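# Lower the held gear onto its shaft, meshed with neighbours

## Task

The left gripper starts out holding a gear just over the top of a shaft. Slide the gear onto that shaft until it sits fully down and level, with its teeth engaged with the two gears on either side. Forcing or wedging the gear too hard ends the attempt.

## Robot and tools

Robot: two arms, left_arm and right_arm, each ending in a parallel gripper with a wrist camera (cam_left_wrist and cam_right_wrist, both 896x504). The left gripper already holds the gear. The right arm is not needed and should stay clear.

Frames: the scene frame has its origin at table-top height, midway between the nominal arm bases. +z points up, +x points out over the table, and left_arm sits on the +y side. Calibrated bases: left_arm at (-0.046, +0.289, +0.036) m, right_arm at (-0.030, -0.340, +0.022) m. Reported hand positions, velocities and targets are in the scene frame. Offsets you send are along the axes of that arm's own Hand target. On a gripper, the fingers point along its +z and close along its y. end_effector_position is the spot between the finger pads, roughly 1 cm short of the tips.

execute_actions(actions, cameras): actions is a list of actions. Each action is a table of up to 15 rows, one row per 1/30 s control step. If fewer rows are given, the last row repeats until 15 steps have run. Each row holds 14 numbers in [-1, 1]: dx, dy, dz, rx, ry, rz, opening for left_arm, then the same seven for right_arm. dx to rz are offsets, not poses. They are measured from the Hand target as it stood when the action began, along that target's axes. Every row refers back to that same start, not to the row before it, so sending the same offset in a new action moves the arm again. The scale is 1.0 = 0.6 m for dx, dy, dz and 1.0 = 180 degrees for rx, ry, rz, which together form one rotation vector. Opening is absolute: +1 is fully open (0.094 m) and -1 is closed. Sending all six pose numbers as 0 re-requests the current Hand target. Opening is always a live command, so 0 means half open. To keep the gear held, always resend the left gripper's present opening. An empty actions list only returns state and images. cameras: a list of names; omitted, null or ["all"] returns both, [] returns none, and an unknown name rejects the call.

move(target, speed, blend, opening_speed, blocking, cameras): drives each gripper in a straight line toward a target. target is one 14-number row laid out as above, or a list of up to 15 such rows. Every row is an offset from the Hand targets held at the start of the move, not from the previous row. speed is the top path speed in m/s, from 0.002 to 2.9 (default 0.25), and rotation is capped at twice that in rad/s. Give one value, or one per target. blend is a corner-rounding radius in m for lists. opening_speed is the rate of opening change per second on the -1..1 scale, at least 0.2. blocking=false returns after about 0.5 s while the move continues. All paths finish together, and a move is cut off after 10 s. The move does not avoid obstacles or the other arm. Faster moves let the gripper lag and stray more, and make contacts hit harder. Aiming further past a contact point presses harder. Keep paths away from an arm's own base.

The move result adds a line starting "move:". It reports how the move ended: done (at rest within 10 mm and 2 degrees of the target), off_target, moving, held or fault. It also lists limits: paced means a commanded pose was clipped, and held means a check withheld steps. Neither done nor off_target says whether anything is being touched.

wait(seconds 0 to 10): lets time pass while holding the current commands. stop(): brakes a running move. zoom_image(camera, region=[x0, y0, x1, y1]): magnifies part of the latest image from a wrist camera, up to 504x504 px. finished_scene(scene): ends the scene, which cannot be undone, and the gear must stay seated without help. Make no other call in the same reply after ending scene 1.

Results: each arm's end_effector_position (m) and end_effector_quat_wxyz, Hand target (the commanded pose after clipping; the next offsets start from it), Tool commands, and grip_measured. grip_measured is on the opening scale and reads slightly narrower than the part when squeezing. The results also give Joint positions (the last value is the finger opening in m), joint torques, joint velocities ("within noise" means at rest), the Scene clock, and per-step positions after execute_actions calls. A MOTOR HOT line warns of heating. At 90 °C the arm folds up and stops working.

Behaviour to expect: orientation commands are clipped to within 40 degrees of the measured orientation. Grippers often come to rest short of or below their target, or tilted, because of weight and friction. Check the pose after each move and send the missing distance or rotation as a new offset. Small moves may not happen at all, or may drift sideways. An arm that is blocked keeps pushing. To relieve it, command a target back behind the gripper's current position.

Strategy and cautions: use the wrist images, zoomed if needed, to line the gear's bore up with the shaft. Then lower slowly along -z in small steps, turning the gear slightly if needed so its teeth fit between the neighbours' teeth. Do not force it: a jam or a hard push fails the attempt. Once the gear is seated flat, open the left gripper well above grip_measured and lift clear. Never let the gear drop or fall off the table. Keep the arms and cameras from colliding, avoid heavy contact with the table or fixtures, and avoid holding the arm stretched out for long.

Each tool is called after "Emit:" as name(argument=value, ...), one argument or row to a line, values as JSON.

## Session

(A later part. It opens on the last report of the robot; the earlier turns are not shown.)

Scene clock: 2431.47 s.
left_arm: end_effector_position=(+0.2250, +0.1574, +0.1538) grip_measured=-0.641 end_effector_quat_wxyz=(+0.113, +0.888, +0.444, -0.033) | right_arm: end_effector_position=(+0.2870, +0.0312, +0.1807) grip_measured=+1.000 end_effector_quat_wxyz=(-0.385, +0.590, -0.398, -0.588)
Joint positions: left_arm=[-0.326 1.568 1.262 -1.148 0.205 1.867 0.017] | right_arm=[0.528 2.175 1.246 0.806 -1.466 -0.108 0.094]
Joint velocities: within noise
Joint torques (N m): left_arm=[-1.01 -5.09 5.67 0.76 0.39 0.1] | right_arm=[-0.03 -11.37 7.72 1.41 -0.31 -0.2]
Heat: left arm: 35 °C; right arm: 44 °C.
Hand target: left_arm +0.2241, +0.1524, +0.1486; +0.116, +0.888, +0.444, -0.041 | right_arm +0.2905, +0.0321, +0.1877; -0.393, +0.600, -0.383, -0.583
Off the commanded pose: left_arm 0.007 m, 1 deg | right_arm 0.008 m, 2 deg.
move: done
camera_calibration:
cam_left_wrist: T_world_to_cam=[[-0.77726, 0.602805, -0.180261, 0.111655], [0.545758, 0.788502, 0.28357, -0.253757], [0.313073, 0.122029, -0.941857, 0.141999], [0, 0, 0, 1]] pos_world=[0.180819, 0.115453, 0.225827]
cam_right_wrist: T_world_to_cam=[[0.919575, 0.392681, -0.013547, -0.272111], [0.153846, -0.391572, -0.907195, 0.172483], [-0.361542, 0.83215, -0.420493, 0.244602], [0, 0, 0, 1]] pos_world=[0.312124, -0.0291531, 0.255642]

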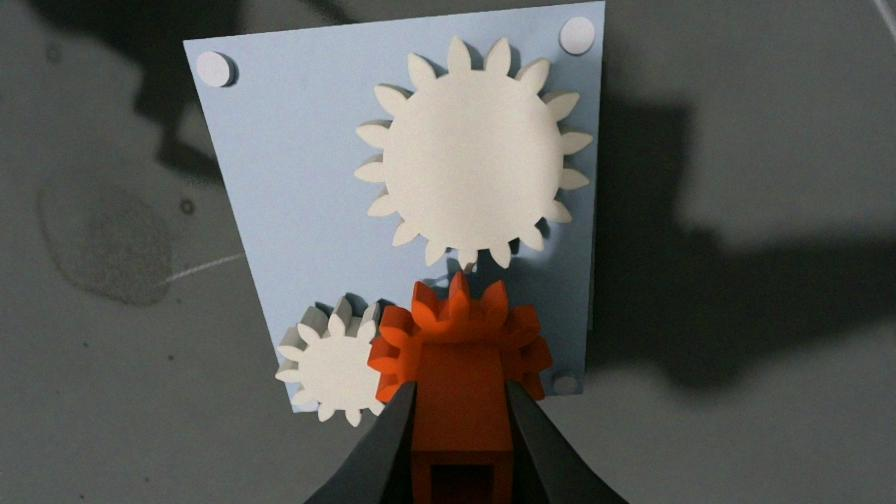

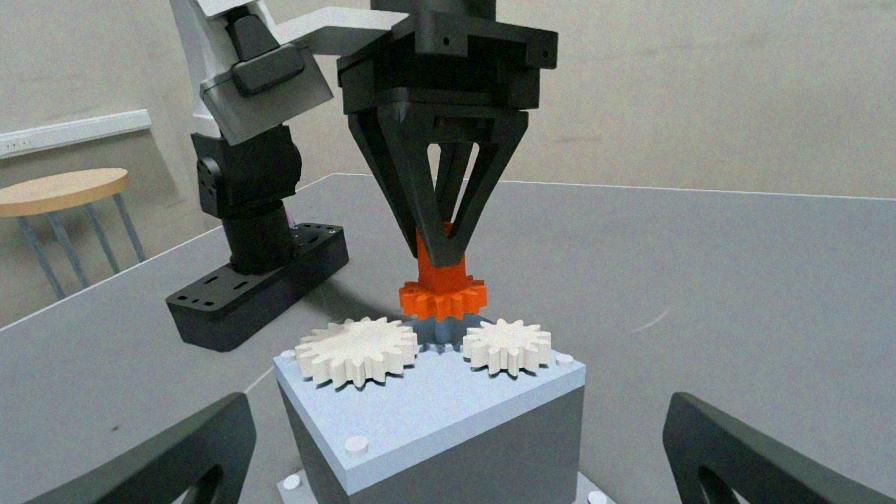

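Emit:
move(
  target=[
    [0.0085,-0.0028,-0.0009,0.0036,0.01,0.0012,-1,0,0,0,0,0,0,1],
    [0.0081,0.0014,-0.0001,-0.0012,0.0093,0.0019,-1,0,0,0,0,0,0,1],
    [0.0046,0.0042,0.001,-0.0047,0.0052,0.0017,-1,0,0,0,0,0,0,1],
    [0.0001,0.004,0.0017,-0.0046,-0.0001,0.0007,-1,0,0,0,0,0,0,1],
    [-0.0029,0.001,0.0017,-0.0012,-0.0034,-0.0004,-1,0,0,0,0,0,0,1],
    [-0.0025,-0.0032,0.0009,0.0036,-0.0027,-0.0011,-1,0,0,0,0,0,0,1],
    [0.001,-0.006,-0.0002,0.0071,0.0014,-0.0009,-1,0,0,0,0,0,0,1],
    [0.0055,-0.0058,-0.0009,0.007,0.0067,0.0001,-1,0,0,0,0,0,0,1],
    [0.0085,-0.0028,-0.0009,0.0036,0.01,0.0012,-1,0,0,0,0,0,0,1],
    [0.0028,-0.0009,0.0005,0.0012,0.0033,0.0004,-1,0,0,0,0,0,0,1],
  ],
  speed=0.01,
)

Emit:
zoom_image(
  camera="cam_right_wrist",
  region=[390, 260, 500, 370],
)

Emit:
zoom_image(
  camera="cam_left_wrist",
  region=[400, 220, 520, 320],
)

Scene clock: 2464.90 s.
left_arm: end_effector_position=(+0.2248, +0.1575, +0.1536) grip_measured=-0.641 end_effector_quat_wxyz=(+0.112, +0.888, +0.445, -0.033) | right_arm: end_effector_position=(+0.2870, +0.0312, +0.1807) grip_measured=+1.000 end_effector_quat_wxyz=(-0.385, +0.590, -0.399, -0.588)
Joint positions: left_arm=[-0.326 1.568 1.261 -1.148 0.204 1.865 0.017] | right_arm=[0.528 2.175 1.246 0.805 -1.466 -0.108 0.094]
Joint velocities: within noise
Joint torques (N m): left_arm=[-1.03 -5.18 5.63 0.74 0.27 0.12] | right_arm=[-0.08 -11.33 7.84 1.41 -0.3 -0.22]
Heat: left arm: 35 °C; right arm: 44 °C.
Hand target: left_arm +0.2246, +0.1540, +0.1478; +0.112, +0.888, +0.444, -0.037 | right_arm +0.2905, +0.0321, +0.1877; -0.393, +0.599, -0.383, -0.583
Off the commanded pose: left_arm 0.007 m, 0 deg | right_arm 0.008 m, 2 deg.
move: done
camera_calibration:
cam_left_wrist: T_world_to_cam=[[-0.778318, 0.601765, -0.179166, 0.111605], [0.544871, 0.78914, 0.283501, -0.253544], [0.311988, 0.123031, -0.942086, 0.141973], [0, 0, 0, 1]] pos_world=[0.180719, 0.115454, 0.225627]
cam_right_wrist: T_world_to_cam=[[0.91955, 0.392725, -0.0139629, -0.272089], [0.153523, -0.391723, -0.907185, 0.172471], [-0.361744, 0.832058, -0.420501, 0.244658], [0, 0, 0, 1]] pos_world=[0.312224, -0.029153, 0.255543]

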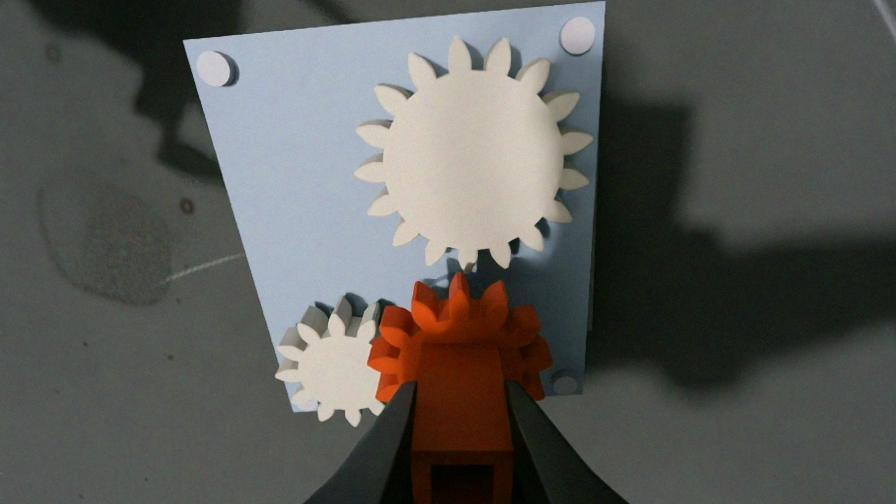

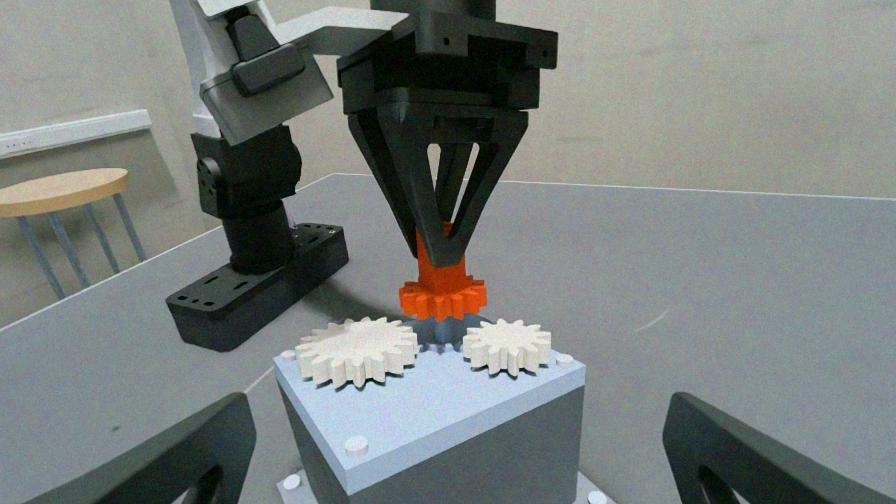

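Scaled by 4.582 from the camera's 896x504 image, which has a finer 1280x720 frame.

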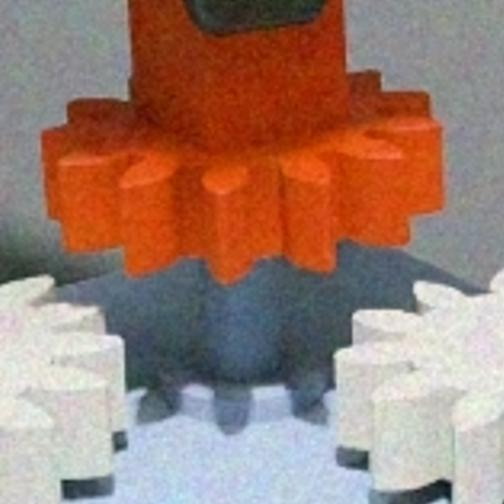

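Scaled by 4.200 from the camera's 896x504 image, which has a finer 1280x720 frame.

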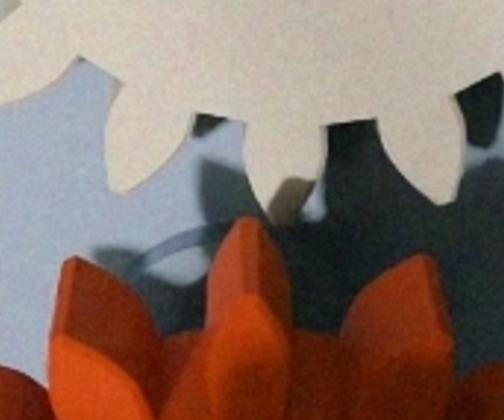

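Emit:
move(
  target=[
    [0.0157,0,0.003,0,0,0.05,-1,0,0,0,0,0,0,1],
    [0.0123,0.0083,0.003,0,0,-0.05,-1,0,0,0,0,0,0,1],
    [0.004,0.0117,0.003,0,0,0.05,-1,0,0,0,0,0,0,1],
    [-0.0043,0.0083,0.003,0,0,-0.05,-1,0,0,0,0,0,0,1],
    [-0.0077,0,0.003,0,0,0.05,-1,0,0,0,0,0,0,1],
    [-0.0043,-0.0083,0.003,0,0,-0.05,-1,0,0,0,0,0,0,1],
    [0.004,-0.0117,0.003,0,0,0.05,-1,0,0,0,0,0,0,1],
    [0.0123,-0.0083,0.003,0,0,-0.05,-1,0,0,0,0,0,0,1],
    [0.0157,0,0.003,0,0,0.05,-1,0,0,0,0,0,0,1],
    [0.004,0,0.003,0,0,0,-1,0,0,0,0,0,0,1],
  ],
  speed=0.2,
)

Emit:
zoom_image(
  camera="cam_right_wrist",
  region=[390, 260, 500, 370],
)

Emit:
zoom_image(
  camera="cam_left_wrist",
  region=[400, 220, 520, 320],
)

Scene clock: 2504.70 s.
left_arm: end_effector_position=(+0.2266, +0.1582, +0.1532) grip_measured=-0.641 end_effector_quat_wxyz=(+0.122, +0.886, +0.445, -0.034) | right_arm: end_effector_position=(+0.2876, +0.0316, +0.1820) grip_measured=+1.000 end_effector_quat_wxyz=(-0.386, +0.590, -0.397, -0.587)
Joint positions: left_arm=[-0.312 1.562 1.25 -1.132 0.221 1.875 0.017] | right_arm=[0.528 2.175 1.25 0.805 -1.466 -0.109 0.094]
Joint velocities: within noise
Joint torques (N m): left_arm=[-1.7 -4.18 6.37 0.68 0.1 0.08] | right_arm=[-0.01 -11.4 7.56 1.42 -0.3 -0.21]
Heat: left arm: 35 °C; right arm: 45 °C.
Hand target: left_arm +0.2261, +0.1554, +0.1457; +0.112, +0.888, +0.444, -0.037 | right_arm +0.2904, +0.0321, +0.1877; -0.393, +0.600, -0.383, -0.583
Off the commanded pose: left_arm 0.008 m, 1 deg | right_arm 0.006 m, 2 deg.
move: done
camera_calibration:
cam_left_wrist: T_world_to_cam=[[-0.778487, 0.596312, -0.195882, 0.116019], [0.540958, 0.795709, 0.272417, -0.253498], [0.31831, 0.106109, -0.942029, 0.142091], [0, 0, 0, 1]] pos_world=[0.182222, 0.117451, 0.225637]
cam_right_wrist: T_world_to_cam=[[0.919445, 0.393107, -0.00937245, -0.273558], [0.157354, -0.389673, -0.907411, 0.172599], [-0.360362, 0.83284, -0.42014, 0.244644], [0, 0, 0, 1]] pos_world=[0.312523, -0.0289541, 0.256839]

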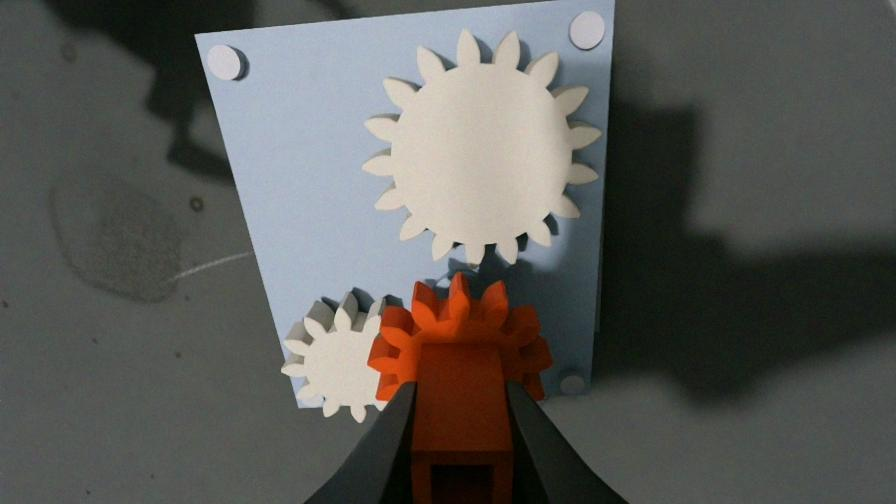

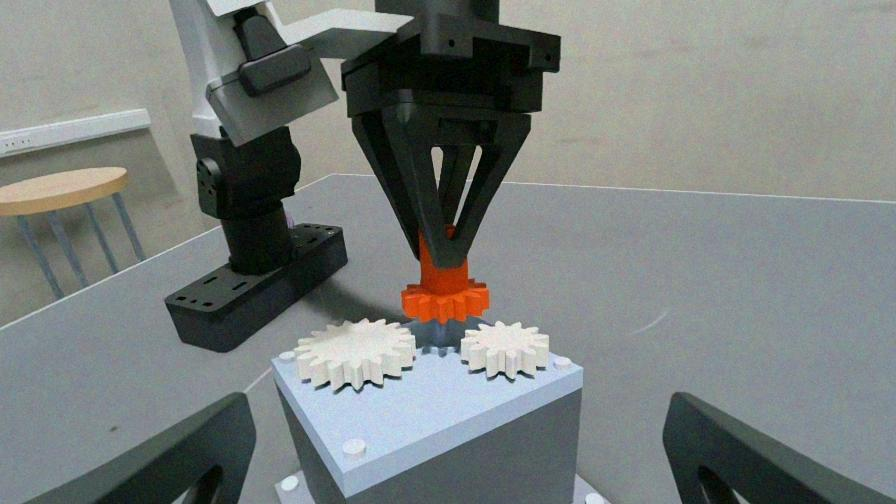

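Scaled by 4.582 from the camera's 896x504 image, which has a finer 1280x720 frame.

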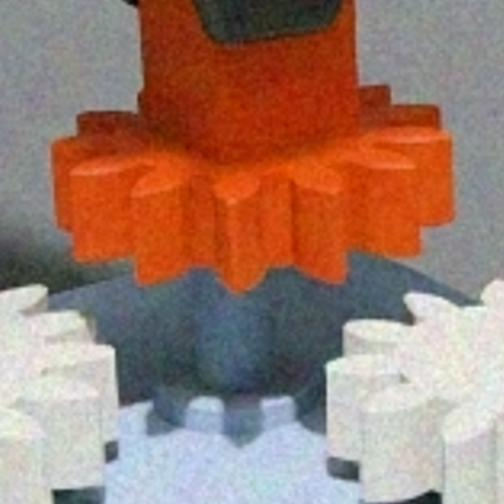

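Scaled by 4.200 from the camera's 896x504 image, which has a finer 1280x720 frame.

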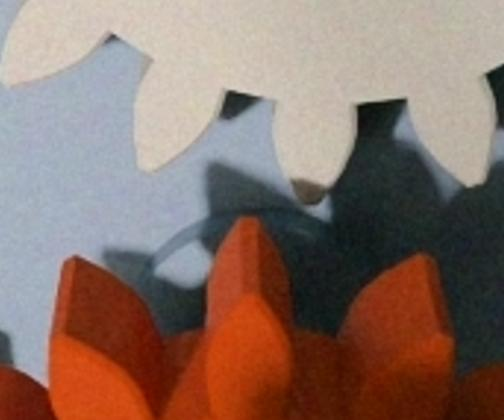

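Emit:
zoom_image(
  camera="cam_right_wrist",
  region=[395, 270, 495, 330],
)

Emit:
zoom_image(
  camera="cam_right_wrist",
  region=[455, 310, 555, 390],
)

Emit:
zoom_image(
  camera="cam_right_wrist",
  region=[265, 310, 425, 400],
)

Emit:
zoom_image(
  camera="cam_right_wrist",
  region=[260, 310, 600, 504],
)

Scaled by 5.040 from the camera's 896x504 image, which has a finer 1280x720 frame.

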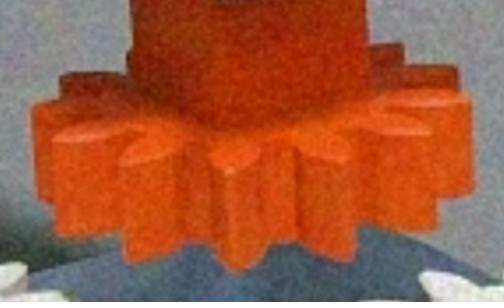

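Scaled by 5.040 from the camera's 896x504 image, which has a finer 1280x720 frame.

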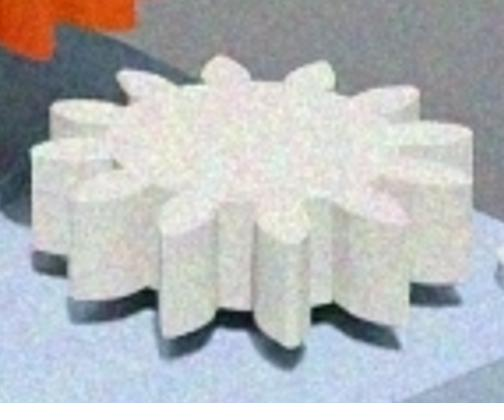

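Scaled by 3.150 from the camera's 896x504 image, which has a finer 1280x720 frame.

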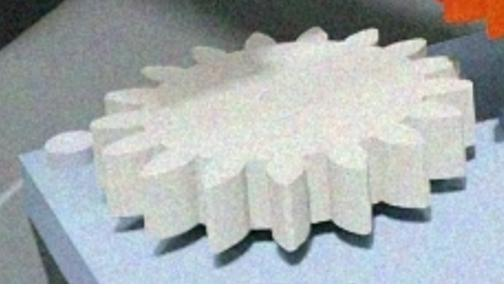

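Scaled by 1.482 from the camera's 896x504 image, which has a finer 1280x720 frame.

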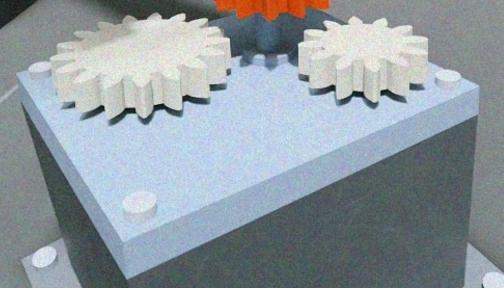

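Emit:
move(
  target=[
    [0.0092,-0.0005,-0.045,0,0,0,-1,0,0,0,0,0,0,1],
    [0.0027,0.0005,-0.045,0,0,0,-1,0,0,0,0,0,0,1],
    [0.0027,0.0005,-0.0077,0,0,0,-1,0,0,0,0,0,0,1],
  ],
  speed=0.04,
  cameras=[],
)

Emit:
move(
  target=[
    [-0.0008,0.00013,0.001,0,0,0.03,-1,0,0,0,0,0,0,1],
    [-0.0016,0.00025,0.001,0,0,-0.03,-1,0,0,0,0,0,0,1],
    [-0.0024,0.0004,0.001,0,0,0.03,-1,0,0,0,0,0,0,1],
    [-0.0032,0.0005,0.001,0,0,-0.03,-1,0,0,0,0,0,0,1],
    [-0.004,0.0006,0.001,0,0,0.03,-1,0,0,0,0,0,0,1],
    [-0.0048,0.00075,0.001,0,0,-0.03,-1,0,0,0,0,0,0,1],
    [-0.0056,0.0009,0.001,0,0,0.03,-1,0,0,0,0,0,0,1],
    [-0.0064,0.001,0.001,0,0,-0.03,-1,0,0,0,0,0,0,1],
    [-0.0072,0.0011,0.001,0,0,0.03,-1,0,0,0,0,0,0,1],
    [-0.0072,0.0011,0.001,0,0,0,-1,0,0,0,0,0,0,1],
  ],
  speed=0.2,
)

Emit:
zoom_image(
  camera="cam_right_wrist",
  region=[390, 260, 500, 370],
)

Emit:
zoom_image(
  camera="cam_left_wrist",
  region=[400, 220, 520, 320],
)

Scene clock: 2596.17 s.
left_arm: end_effector_position=(+0.2234, +0.1607, +0.1533) grip_measured=-0.641 end_effector_quat_wxyz=(+0.109, +0.888, +0.444, -0.042) | right_arm: end_effector_position=(+0.2876, +0.0316, +0.1820) grip_measured=+1.000 end_effector_quat_wxyz=(-0.386, +0.590, -0.397, -0.587)
Joint positions: left_arm=[-0.311 1.576 1.269 -1.168 0.214 1.883 0.017] | right_arm=[0.528 2.175 1.25 0.805 -1.466 -0.109 0.094]
Joint velocities: within noise
Joint torques (N m): left_arm=[-0.99 -5.49 6.11 0.79 0.17 0.08] | right_arm=[-0.01 -11.38 7.36 1.41 -0.29 -0.2]
Heat: left arm: 35 °C; right arm: 45 °C.
Hand target: left_arm +0.2272, +0.1577, +0.1500; +0.112, +0.888, +0.444, -0.037 | right_arm +0.2904, +0.0321, +0.1877; -0.393, +0.600, -0.383, -0.583
Off the commanded pose: left_arm 0.006 m, 1 deg | right_arm 0.006 m, 2 deg.
move: done
No camera images: "cameras" was empty.

Scene clock: 2601.80 s.
left_arm: end_effector_position=(+0.2241, +0.1595, +0.1531) grip_measured=-0.641 end_effector_quat_wxyz=(+0.107, +0.887, +0.447, -0.038) | right_arm: end_effector_position=(+0.2876, +0.0316, +0.1820) grip_measured=+1.000 end_effector_quat_wxyz=(-0.386, +0.590, -0.397, -0.587)
Joint positions: left_arm=[-0.32 1.576 1.269 -1.163 0.204 1.868 0.017] | right_arm=[0.528 2.175 1.25 0.804 -1.466 -0.109 0.094]
Joint velocities: within noise
Joint torques (N m): left_arm=[-1.57 -5.71 5.9 0.79 0.27 0.07] | right_arm=[-0.06 -11.33 7.5 1.39 -0.28 -0.22]
Heat: left arm: 36 °C; right arm: 45 °C.
Hand target: left_arm +0.2251, +0.1537, +0.1503; +0.112, +0.888, +0.444, -0.037 | right_arm +0.2904, +0.0321, +0.1877; -0.393, +0.599, -0.383, -0.583
Off the commanded pose: left_arm 0.006 m, 1 deg | right_arm 0.006 m, 2 deg.
move: done
camera_calibration:
cam_left_wrist: T_world_to_cam=[[-0.782385, 0.600582, -0.16485, 0.108715], [0.546666, 0.789067, 0.280231, -0.254549], [0.29838, 0.129131, -0.945672, 0.144091], [0, 0, 0, 1]] pos_world=[0.181216, 0.116957, 0.225517]
cam_right_wrist: T_world_to_cam=[[0.919454, 0.393077, -0.00974936, -0.273465], [0.157038, -0.389836, -0.907396, 0.172689], [-0.360477, 0.832778, -0.420164, 0.244684], [0, 0, 0, 1]] pos_world=[0.312523, -0.028954, 0.256839]

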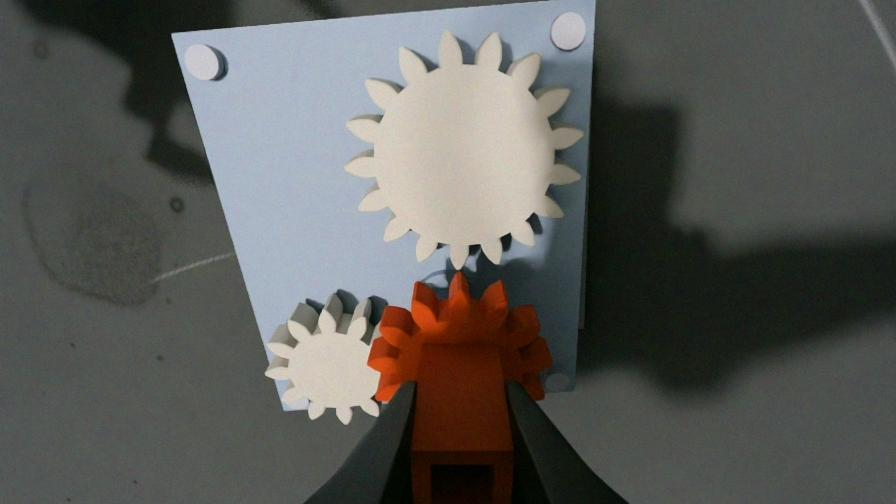

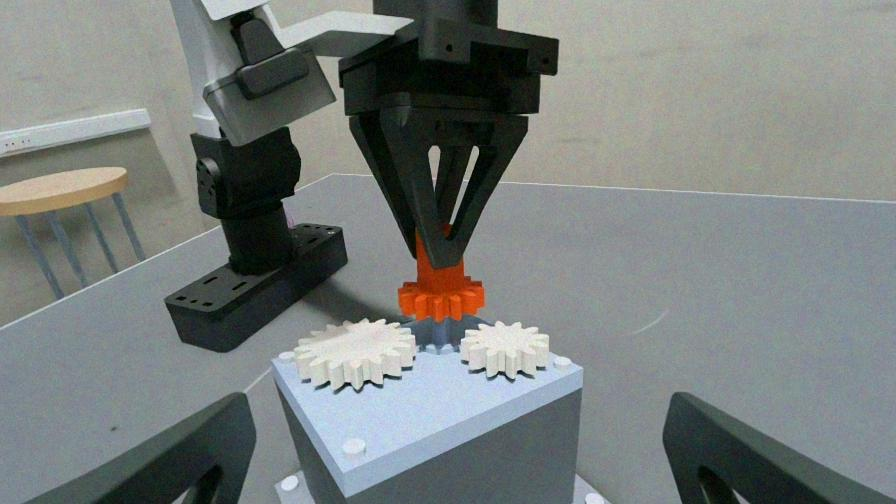

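Scaled by 4.582 from the camera's 896x504 image, which has a finer 1280x720 frame.

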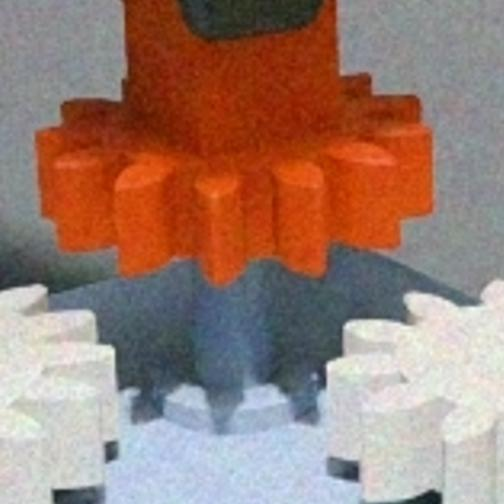

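Scaled by 4.200 from the camera's 896x504 image, which has a finer 1280x720 frame.

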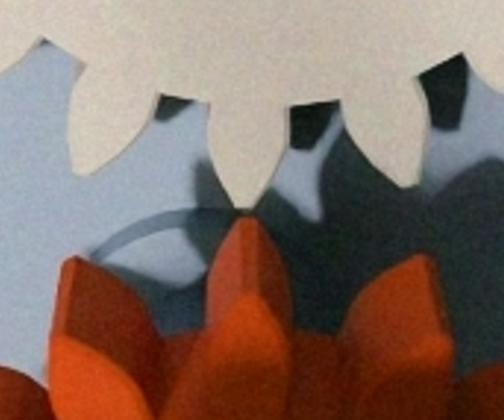

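Emit:
move(
  target=[
    [-0.0017,0.0023,0,-0.0028,-0.002,0.03,-1,0,0,0,0,0,0,1],
    [-0.0033,0.0047,0,-0.0056,-0.004,-0.03,-1,0,0,0,0,0,0,1],
    [-0.0033,0.0047,0,-0.0056,-0.004,0.03,-1,0,0,0,0,0,0,1],
    [-0.0033,0.0047,0,-0.0056,-0.004,-0.03,-1,0,0,0,0,0,0,1],
    [-0.0033,0.0047,0,-0.0056,-0.004,0,-1,0,0,0,0,0,0,1],
  ],
  speed=0.2,
)

Emit:
zoom_image(
  camera="cam_right_wrist",
  region=[390, 260, 500, 370],
)

Emit:
zoom_image(
  camera="cam_left_wrist",
  region=[400, 220, 520, 320],
)

Scene clock: 2644.47 s.
left_arm: end_effector_position=(+0.2243, +0.1588, +0.1533) grip_measured=-0.641 end_effector_quat_wxyz=(+0.108, +0.882, +0.457, -0.040) | right_arm: end_effector_position=(+0.2876, +0.0316, +0.1820) grip_measured=+1.000 end_effector_quat_wxyz=(-0.386, +0.590, -0.397, -0.587)
Joint positions: left_arm=[-0.32 1.576 1.269 -1.161 0.208 1.845 0.017] | right_arm=[0.528 2.175 1.25 0.804 -1.466 -0.109 0.094]
Joint velocities: within noise
Joint torques (N m): left_arm=[-1.48 -6.15 5.44 0.92 0.42 0.27] | right_arm=[-0.06 -11.36 7.38 1.43 -0.28 -0.22]
Heat: left arm: 37 °C; right arm: 46 °C.
Hand target: left_arm +0.2261, +0.1505, +0.1510; +0.123, +0.887, +0.443, -0.039 | right_arm +0.2904, +0.0321, +0.1877; -0.393, +0.600, -0.383, -0.583
Off the commanded pose: left_arm 0.009 m, 2 deg | right_arm 0.006 m, 2 deg.
move: done
camera_calibration:
cam_left_wrist: T_world_to_cam=[[-0.796311, 0.58212, -0.164394, 0.115419], [0.530078, 0.802482, 0.273936, -0.251567], [0.291386, 0.130997, -0.947594, 0.14598], [0, 0, 0, 1]] pos_world=[0.182723, 0.115568, 0.226217]
cam_right_wrist: T_world_to_cam=[[0.919451, 0.393092, -0.0094086, -0.273552], [0.157318, -0.389689, -0.90741, 0.17261], [-0.360362, 0.832839, -0.42014, 0.244644], [0, 0, 0, 1]] pos_world=[0.312523, -0.0289541, 0.256839]

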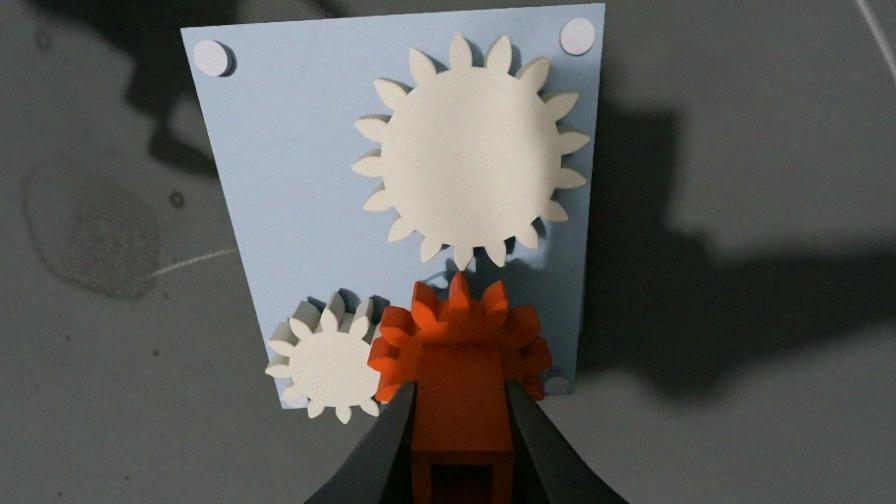

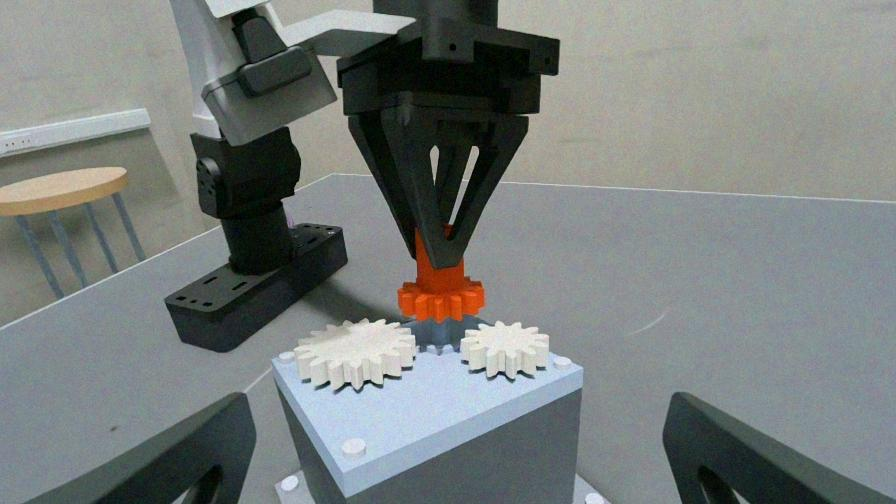

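Scaled by 4.582 from the camera's 896x504 image, which has a finer 1280x720 frame.

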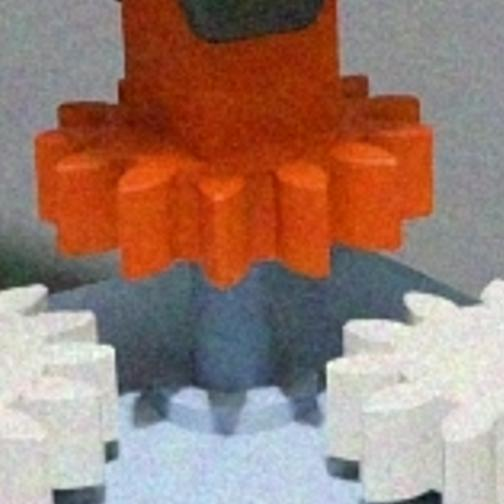

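Scaled by 4.200 from the camera's 896x504 image, which has a finer 1280x720 frame.

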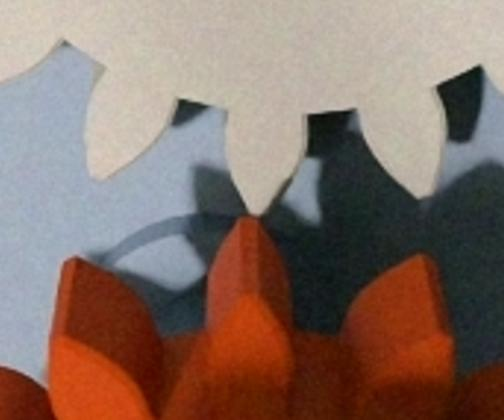

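Emit:
execute_actions(
  actions=[],
)

Scene clock: 2692.83 s.
left_arm: end_effector_position=(+0.2243, +0.1588, +0.1533) grip_measured=-0.641 end_effector_quat_wxyz=(+0.108, +0.882, +0.457, -0.040) | right_arm: end_effector_position=(+0.2876, +0.0316, +0.1819) grip_measured=+1.000 end_effector_quat_wxyz=(-0.386, +0.590, -0.397, -0.587)
Joint positions: left_arm=[-0.32 1.576 1.269 -1.161 0.208 1.845 0.017] | right_arm=[0.528 2.175 1.25 0.804 -1.466 -0.109 0.094]
Joint velocities: within noise
Joint torques (N m): left_arm=[-1.47 -6.12 5.37 0.92 0.41 0.29] | right_arm=[-0.05 -11.45 7.36 1.43 -0.27 -0.21]
Heat: left arm: 36 °C; right arm: 46 °C.
Hand target: left_arm +0.2261, +0.1505, +0.1510; +0.123, +0.887, +0.443, -0.039 | right_arm +0.2904, +0.0321, +0.1877; -0.393, +0.599, -0.383, -0.583
Tool commands: left_gripper/opening=-1.0 right_gripper/opening=+1.0
Off the commanded pose: left_arm 0.009 m, 2 deg | right_arm 0.006 m, 2 deg.
camera_calibration:
cam_left_wrist: T_world_to_cam=[[-0.795822, 0.58275, -0.164527, 0.115132], [0.530659, 0.802057, 0.274054, -0.25165], [0.291665, 0.13079, -0.947536, 0.145861], [0, 0, 0, 1]] pos_world=[0.182622, 0.115667, 0.226117]
cam_right_wrist: T_world_to_cam=[[0.919454, 0.393076, -0.00974776, -0.273467], [0.157071, -0.389911, -0.907358, 0.172576], [-0.360461, 0.832743, -0.420246, 0.244657], [0, 0, 0, 1]] pos_world=[0.312523, -0.028954, 0.256739]

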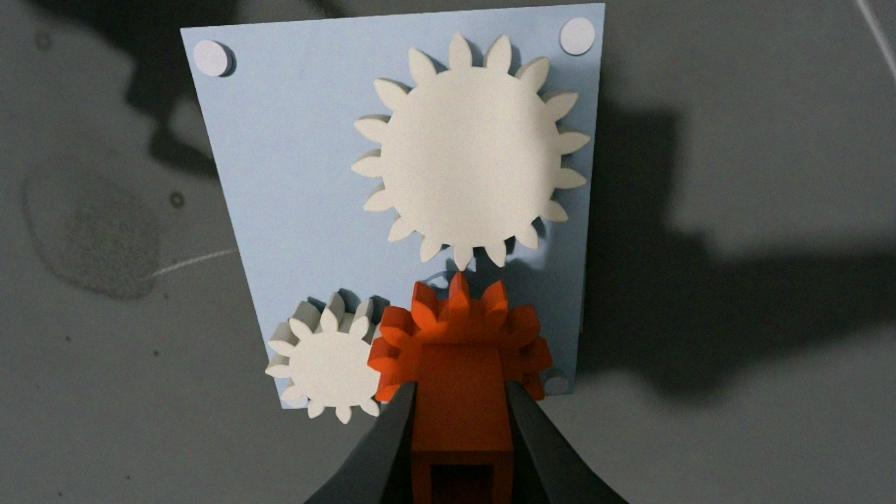

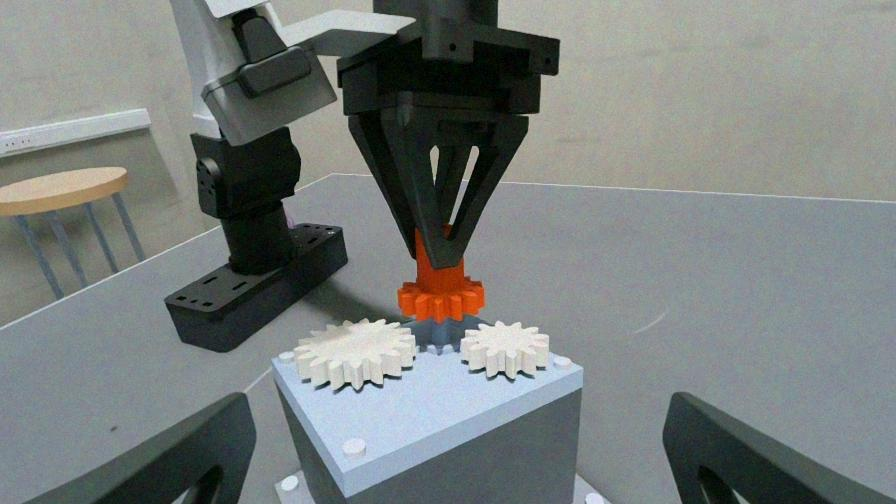

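Emit:
zoom_image(
  camera="cam_left_wrist",
  region=[370, 230, 570, 342],
)

Emit:
zoom_image(
  camera="cam_right_wrist",
  region=[390, 260, 500, 370],
)

Scaled by 2.520 from the camera's 896x504 image, which has a finer 1280x720 frame.

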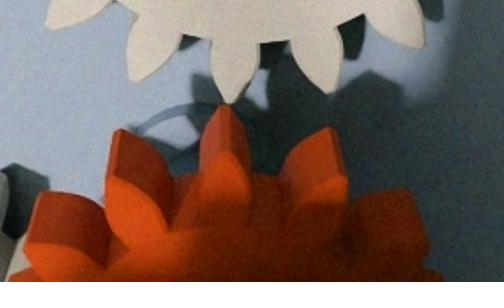

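Scaled by 4.582 from the camera's 896x504 image, which has a finer 1280x720 frame.

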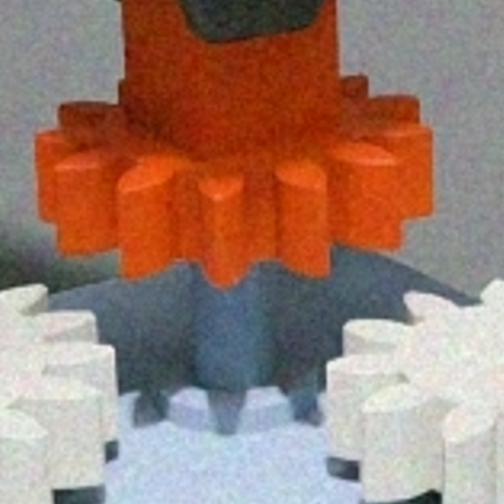

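Emit:
zoom_image(
  camera="cam_left_wrist",
  region=[250, 200, 610, 430],
)

Scaled by 1.400 from the camera's 896x504 image, which has a finer 1280x720 frame.

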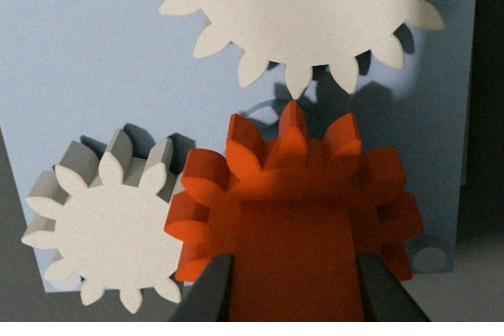

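Emit:
zoom_image(
  camera="cam_left_wrist",
  region=[410, 255, 510, 311],
)

Scaled by 5.040 from the camera's 896x504 image, which has a finer 1280x720 frame.

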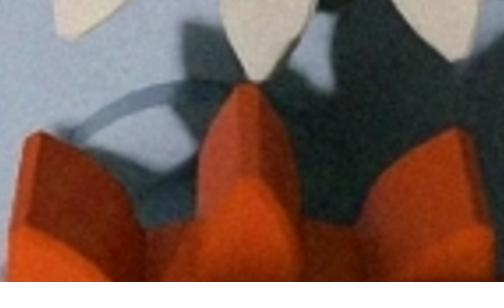

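Emit:
move(
  target=[
    [-0.0023,0.0036,0.001,-0.00425,-0.0027,-0.02,-1,0,0,0,0,0,0,1],
    [-0.0023,0.0036,0.001,-0.00425,-0.0027,-0.06,-1,0,0,0,0,0,0,1],
    [-0.0023,0.0036,0.001,-0.00425,-0.0027,-0.02,-1,0,0,0,0,0,0,1],
    [-0.0023,0.0036,0.001,-0.00425,-0.0027,-0.035,-1,0,0,0,0,0,0,1],
  ],
  speed=0.15,
)

Emit:
zoom_image(
  camera="cam_left_wrist",
  region=[410, 255, 510, 311],
)

Emit:
zoom_image(
  camera="cam_right_wrist",
  region=[390, 260, 500, 370],
)

Scene clock: 2771.57 s.
left_arm: end_effector_position=(+0.2245, +0.1580, +0.1535) grip_measured=-0.641 end_effector_quat_wxyz=(+0.108, +0.860, +0.496, -0.046) | right_arm: end_effector_position=(+0.2876, +0.0316, +0.1819) grip_measured=+1.000 end_effector_quat_wxyz=(-0.386, +0.590, -0.397, -0.587)
Joint positions: left_arm=[-0.32 1.576 1.269 -1.16 0.211 1.753 0.017] | right_arm=[0.528 2.175 1.25 0.804 -1.466 -0.109 0.094]
Joint velocities: within noise
Joint torques (N m): left_arm=[-1.39 -6.45 4.93 1.07 0.52 0.1] | right_arm=[-0.06 -11.47 7.43 1.41 -0.3 -0.21]
Heat: left arm: 36 °C; right arm: 46 °C.
Hand target: left_arm +0.2271, +0.1481, +0.1511; +0.128, +0.860, +0.491, -0.046 | right_arm +0.2904, +0.0321, +0.1877; -0.393, +0.600, -0.383, -0.583
Off the commanded pose: left_arm 0.011 m, 2 deg | right_arm 0.006 m, 2 deg.
move: off_target (left_arm)
camera_calibration:
cam_left_wrist: T_world_to_cam=[[-0.847782, 0.508408, -0.150957, 0.137021], [0.462659, 0.848132, 0.258105, -0.240705], [0.259254, 0.148975, -0.95425, 0.151529], [0, 0, 0, 1]] pos_world=[0.188244, 0.111913, 0.227408]
cam_right_wrist: T_world_to_cam=[[0.919454, 0.393076, -0.00974776, -0.273467], [0.157071, -0.389911, -0.907358, 0.172576], [-0.360461, 0.832743, -0.420246, 0.244657], [0, 0, 0, 1]] pos_world=[0.312523, -0.028954, 0.256739]

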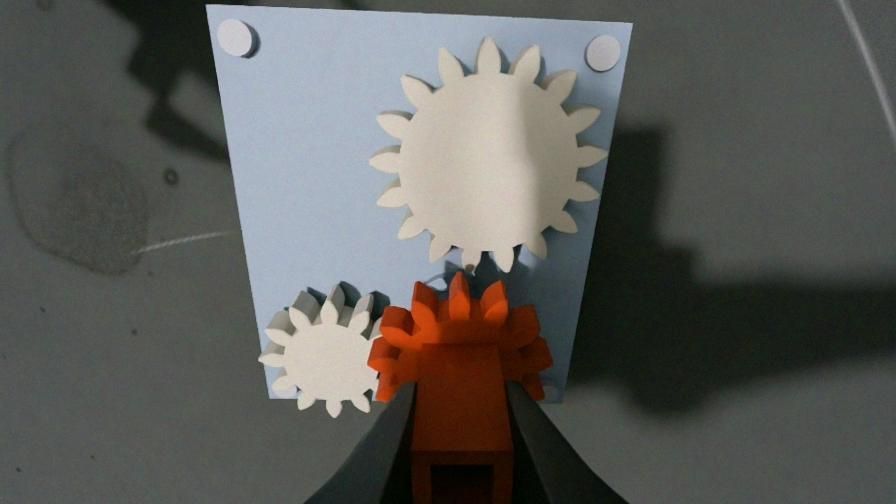

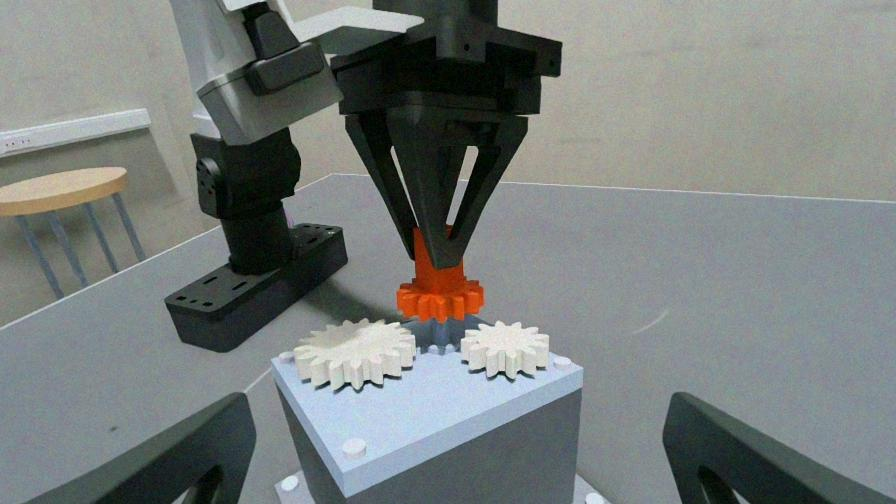

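Scaled by 5.040 from the camera's 896x504 image, which has a finer 1280x720 frame.

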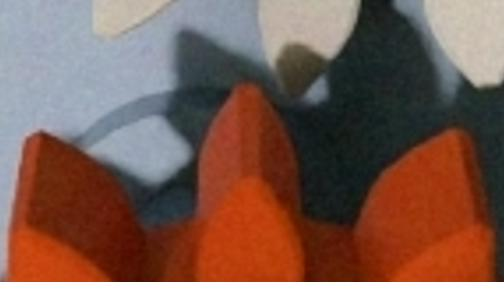

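Scaled by 4.582 from the camera's 896x504 image, which has a finer 1280x720 frame.

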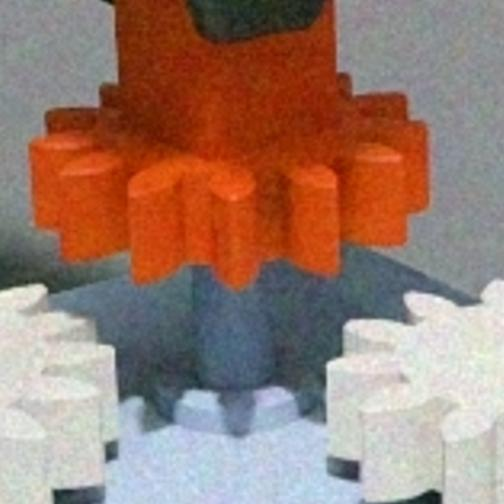

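Emit:
move(
  target=[
    [0.0009,0.0026,0.0003,-0.003,0.001,0.035,-1,0,0,0,0,0,0,1],
    [0.0009,0.0026,0.0003,-0.003,0.001,-0.015,-1,0,0,0,0,0,0,1],
    [0.0009,0.0026,0.0003,-0.003,0.001,0.025,-1,0,0,0,0,0,0,1],
    [0.0009,0.0026,0.0003,-0.003,0.001,0.0,-1,0,0,0,0,0,0,1],
  ],
  speed=0.15,
)

Emit:
zoom_image(
  camera="cam_left_wrist",
  region=[410, 255, 510, 311],
)

Emit:
zoom_image(
  camera="cam_right_wrist",
  region=[390, 260, 500, 370],
)

Scene clock: 2795.33 s.
left_arm: end_effector_position=(+0.2246, +0.1579, +0.1535) grip_measured=-0.641 end_effector_quat_wxyz=(+0.111, +0.860, +0.497, -0.044) | right_arm: end_effector_position=(+0.2876, +0.0316, +0.1819) grip_measured=+1.000 end_effector_quat_wxyz=(-0.386, +0.590, -0.397, -0.587)
Joint positions: left_arm=[-0.32 1.571 1.263 -1.152 0.212 1.751 0.017] | right_arm=[0.528 2.175 1.25 0.804 -1.466 -0.109 0.094]
Joint velocities: within noise
Joint torques (N m): left_arm=[-1.54 -6.17 5.04 1.11 0.46 0.09] | right_arm=[-0.02 -11.36 7.45 1.42 -0.29 -0.19]
Heat: left arm: 35 °C; right arm: 47 °C.
Hand target: left_arm +0.2287, +0.1477, +0.1511; +0.131, +0.860, +0.492, -0.043 | right_arm +0.2904, +0.0321, +0.1877; -0.393, +0.600, -0.383, -0.583
Off the commanded pose: left_arm 0.011 m, 2 deg | right_arm 0.006 m, 2 deg.
move: off_target (left_arm)
camera_calibration:
cam_left_wrist: T_world_to_cam=[[-0.848029, 0.506169, -0.156972, 0.138519], [0.459483, 0.849856, 0.25811, -0.240211], [0.264051, 0.146759, -0.953278, 0.150708], [0, 0, 0, 1]] pos_world=[0.188046, 0.111913, 0.227412]
cam_right_wrist: T_world_to_cam=[[0.919454, 0.393076, -0.00974776, -0.273467], [0.157071, -0.389911, -0.907358, 0.172576], [-0.360461, 0.832743, -0.420246, 0.244657], [0, 0, 0, 1]] pos_world=[0.312523, -0.028954, 0.256739]

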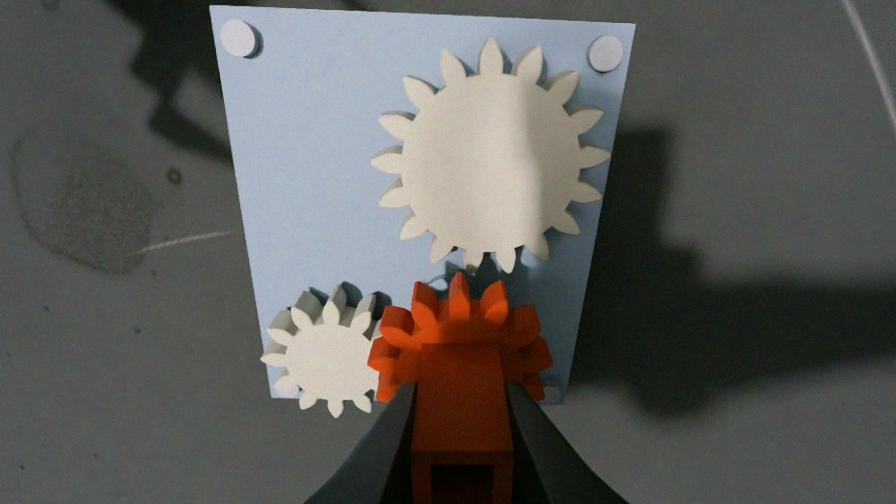

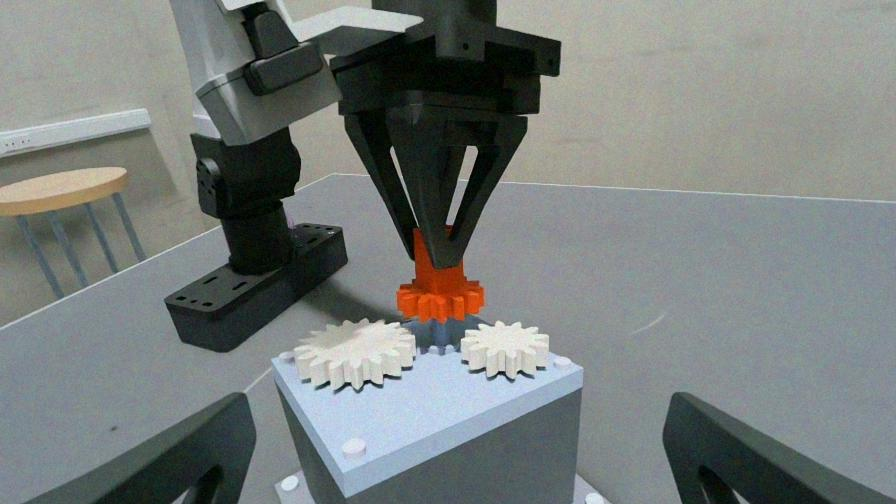

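Scaled by 5.040 from the camera's 896x504 image, which has a finer 1280x720 frame.

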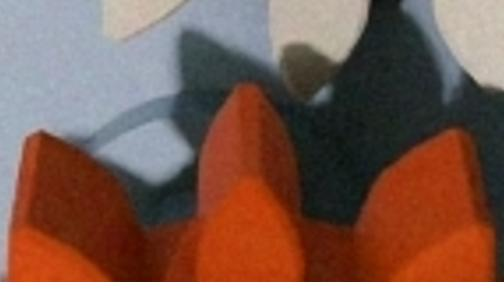

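Scaled by 4.582 from the camera's 896x504 image, which has a finer 1280x720 frame.

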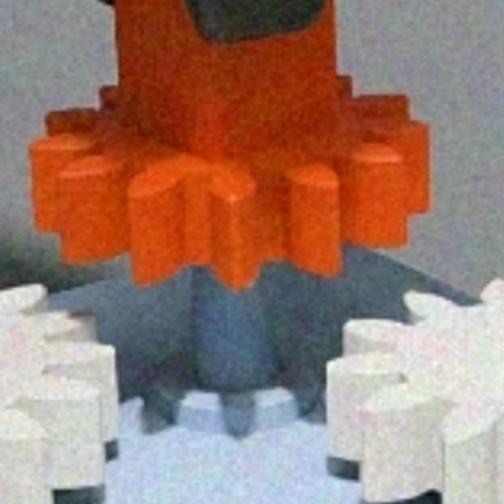

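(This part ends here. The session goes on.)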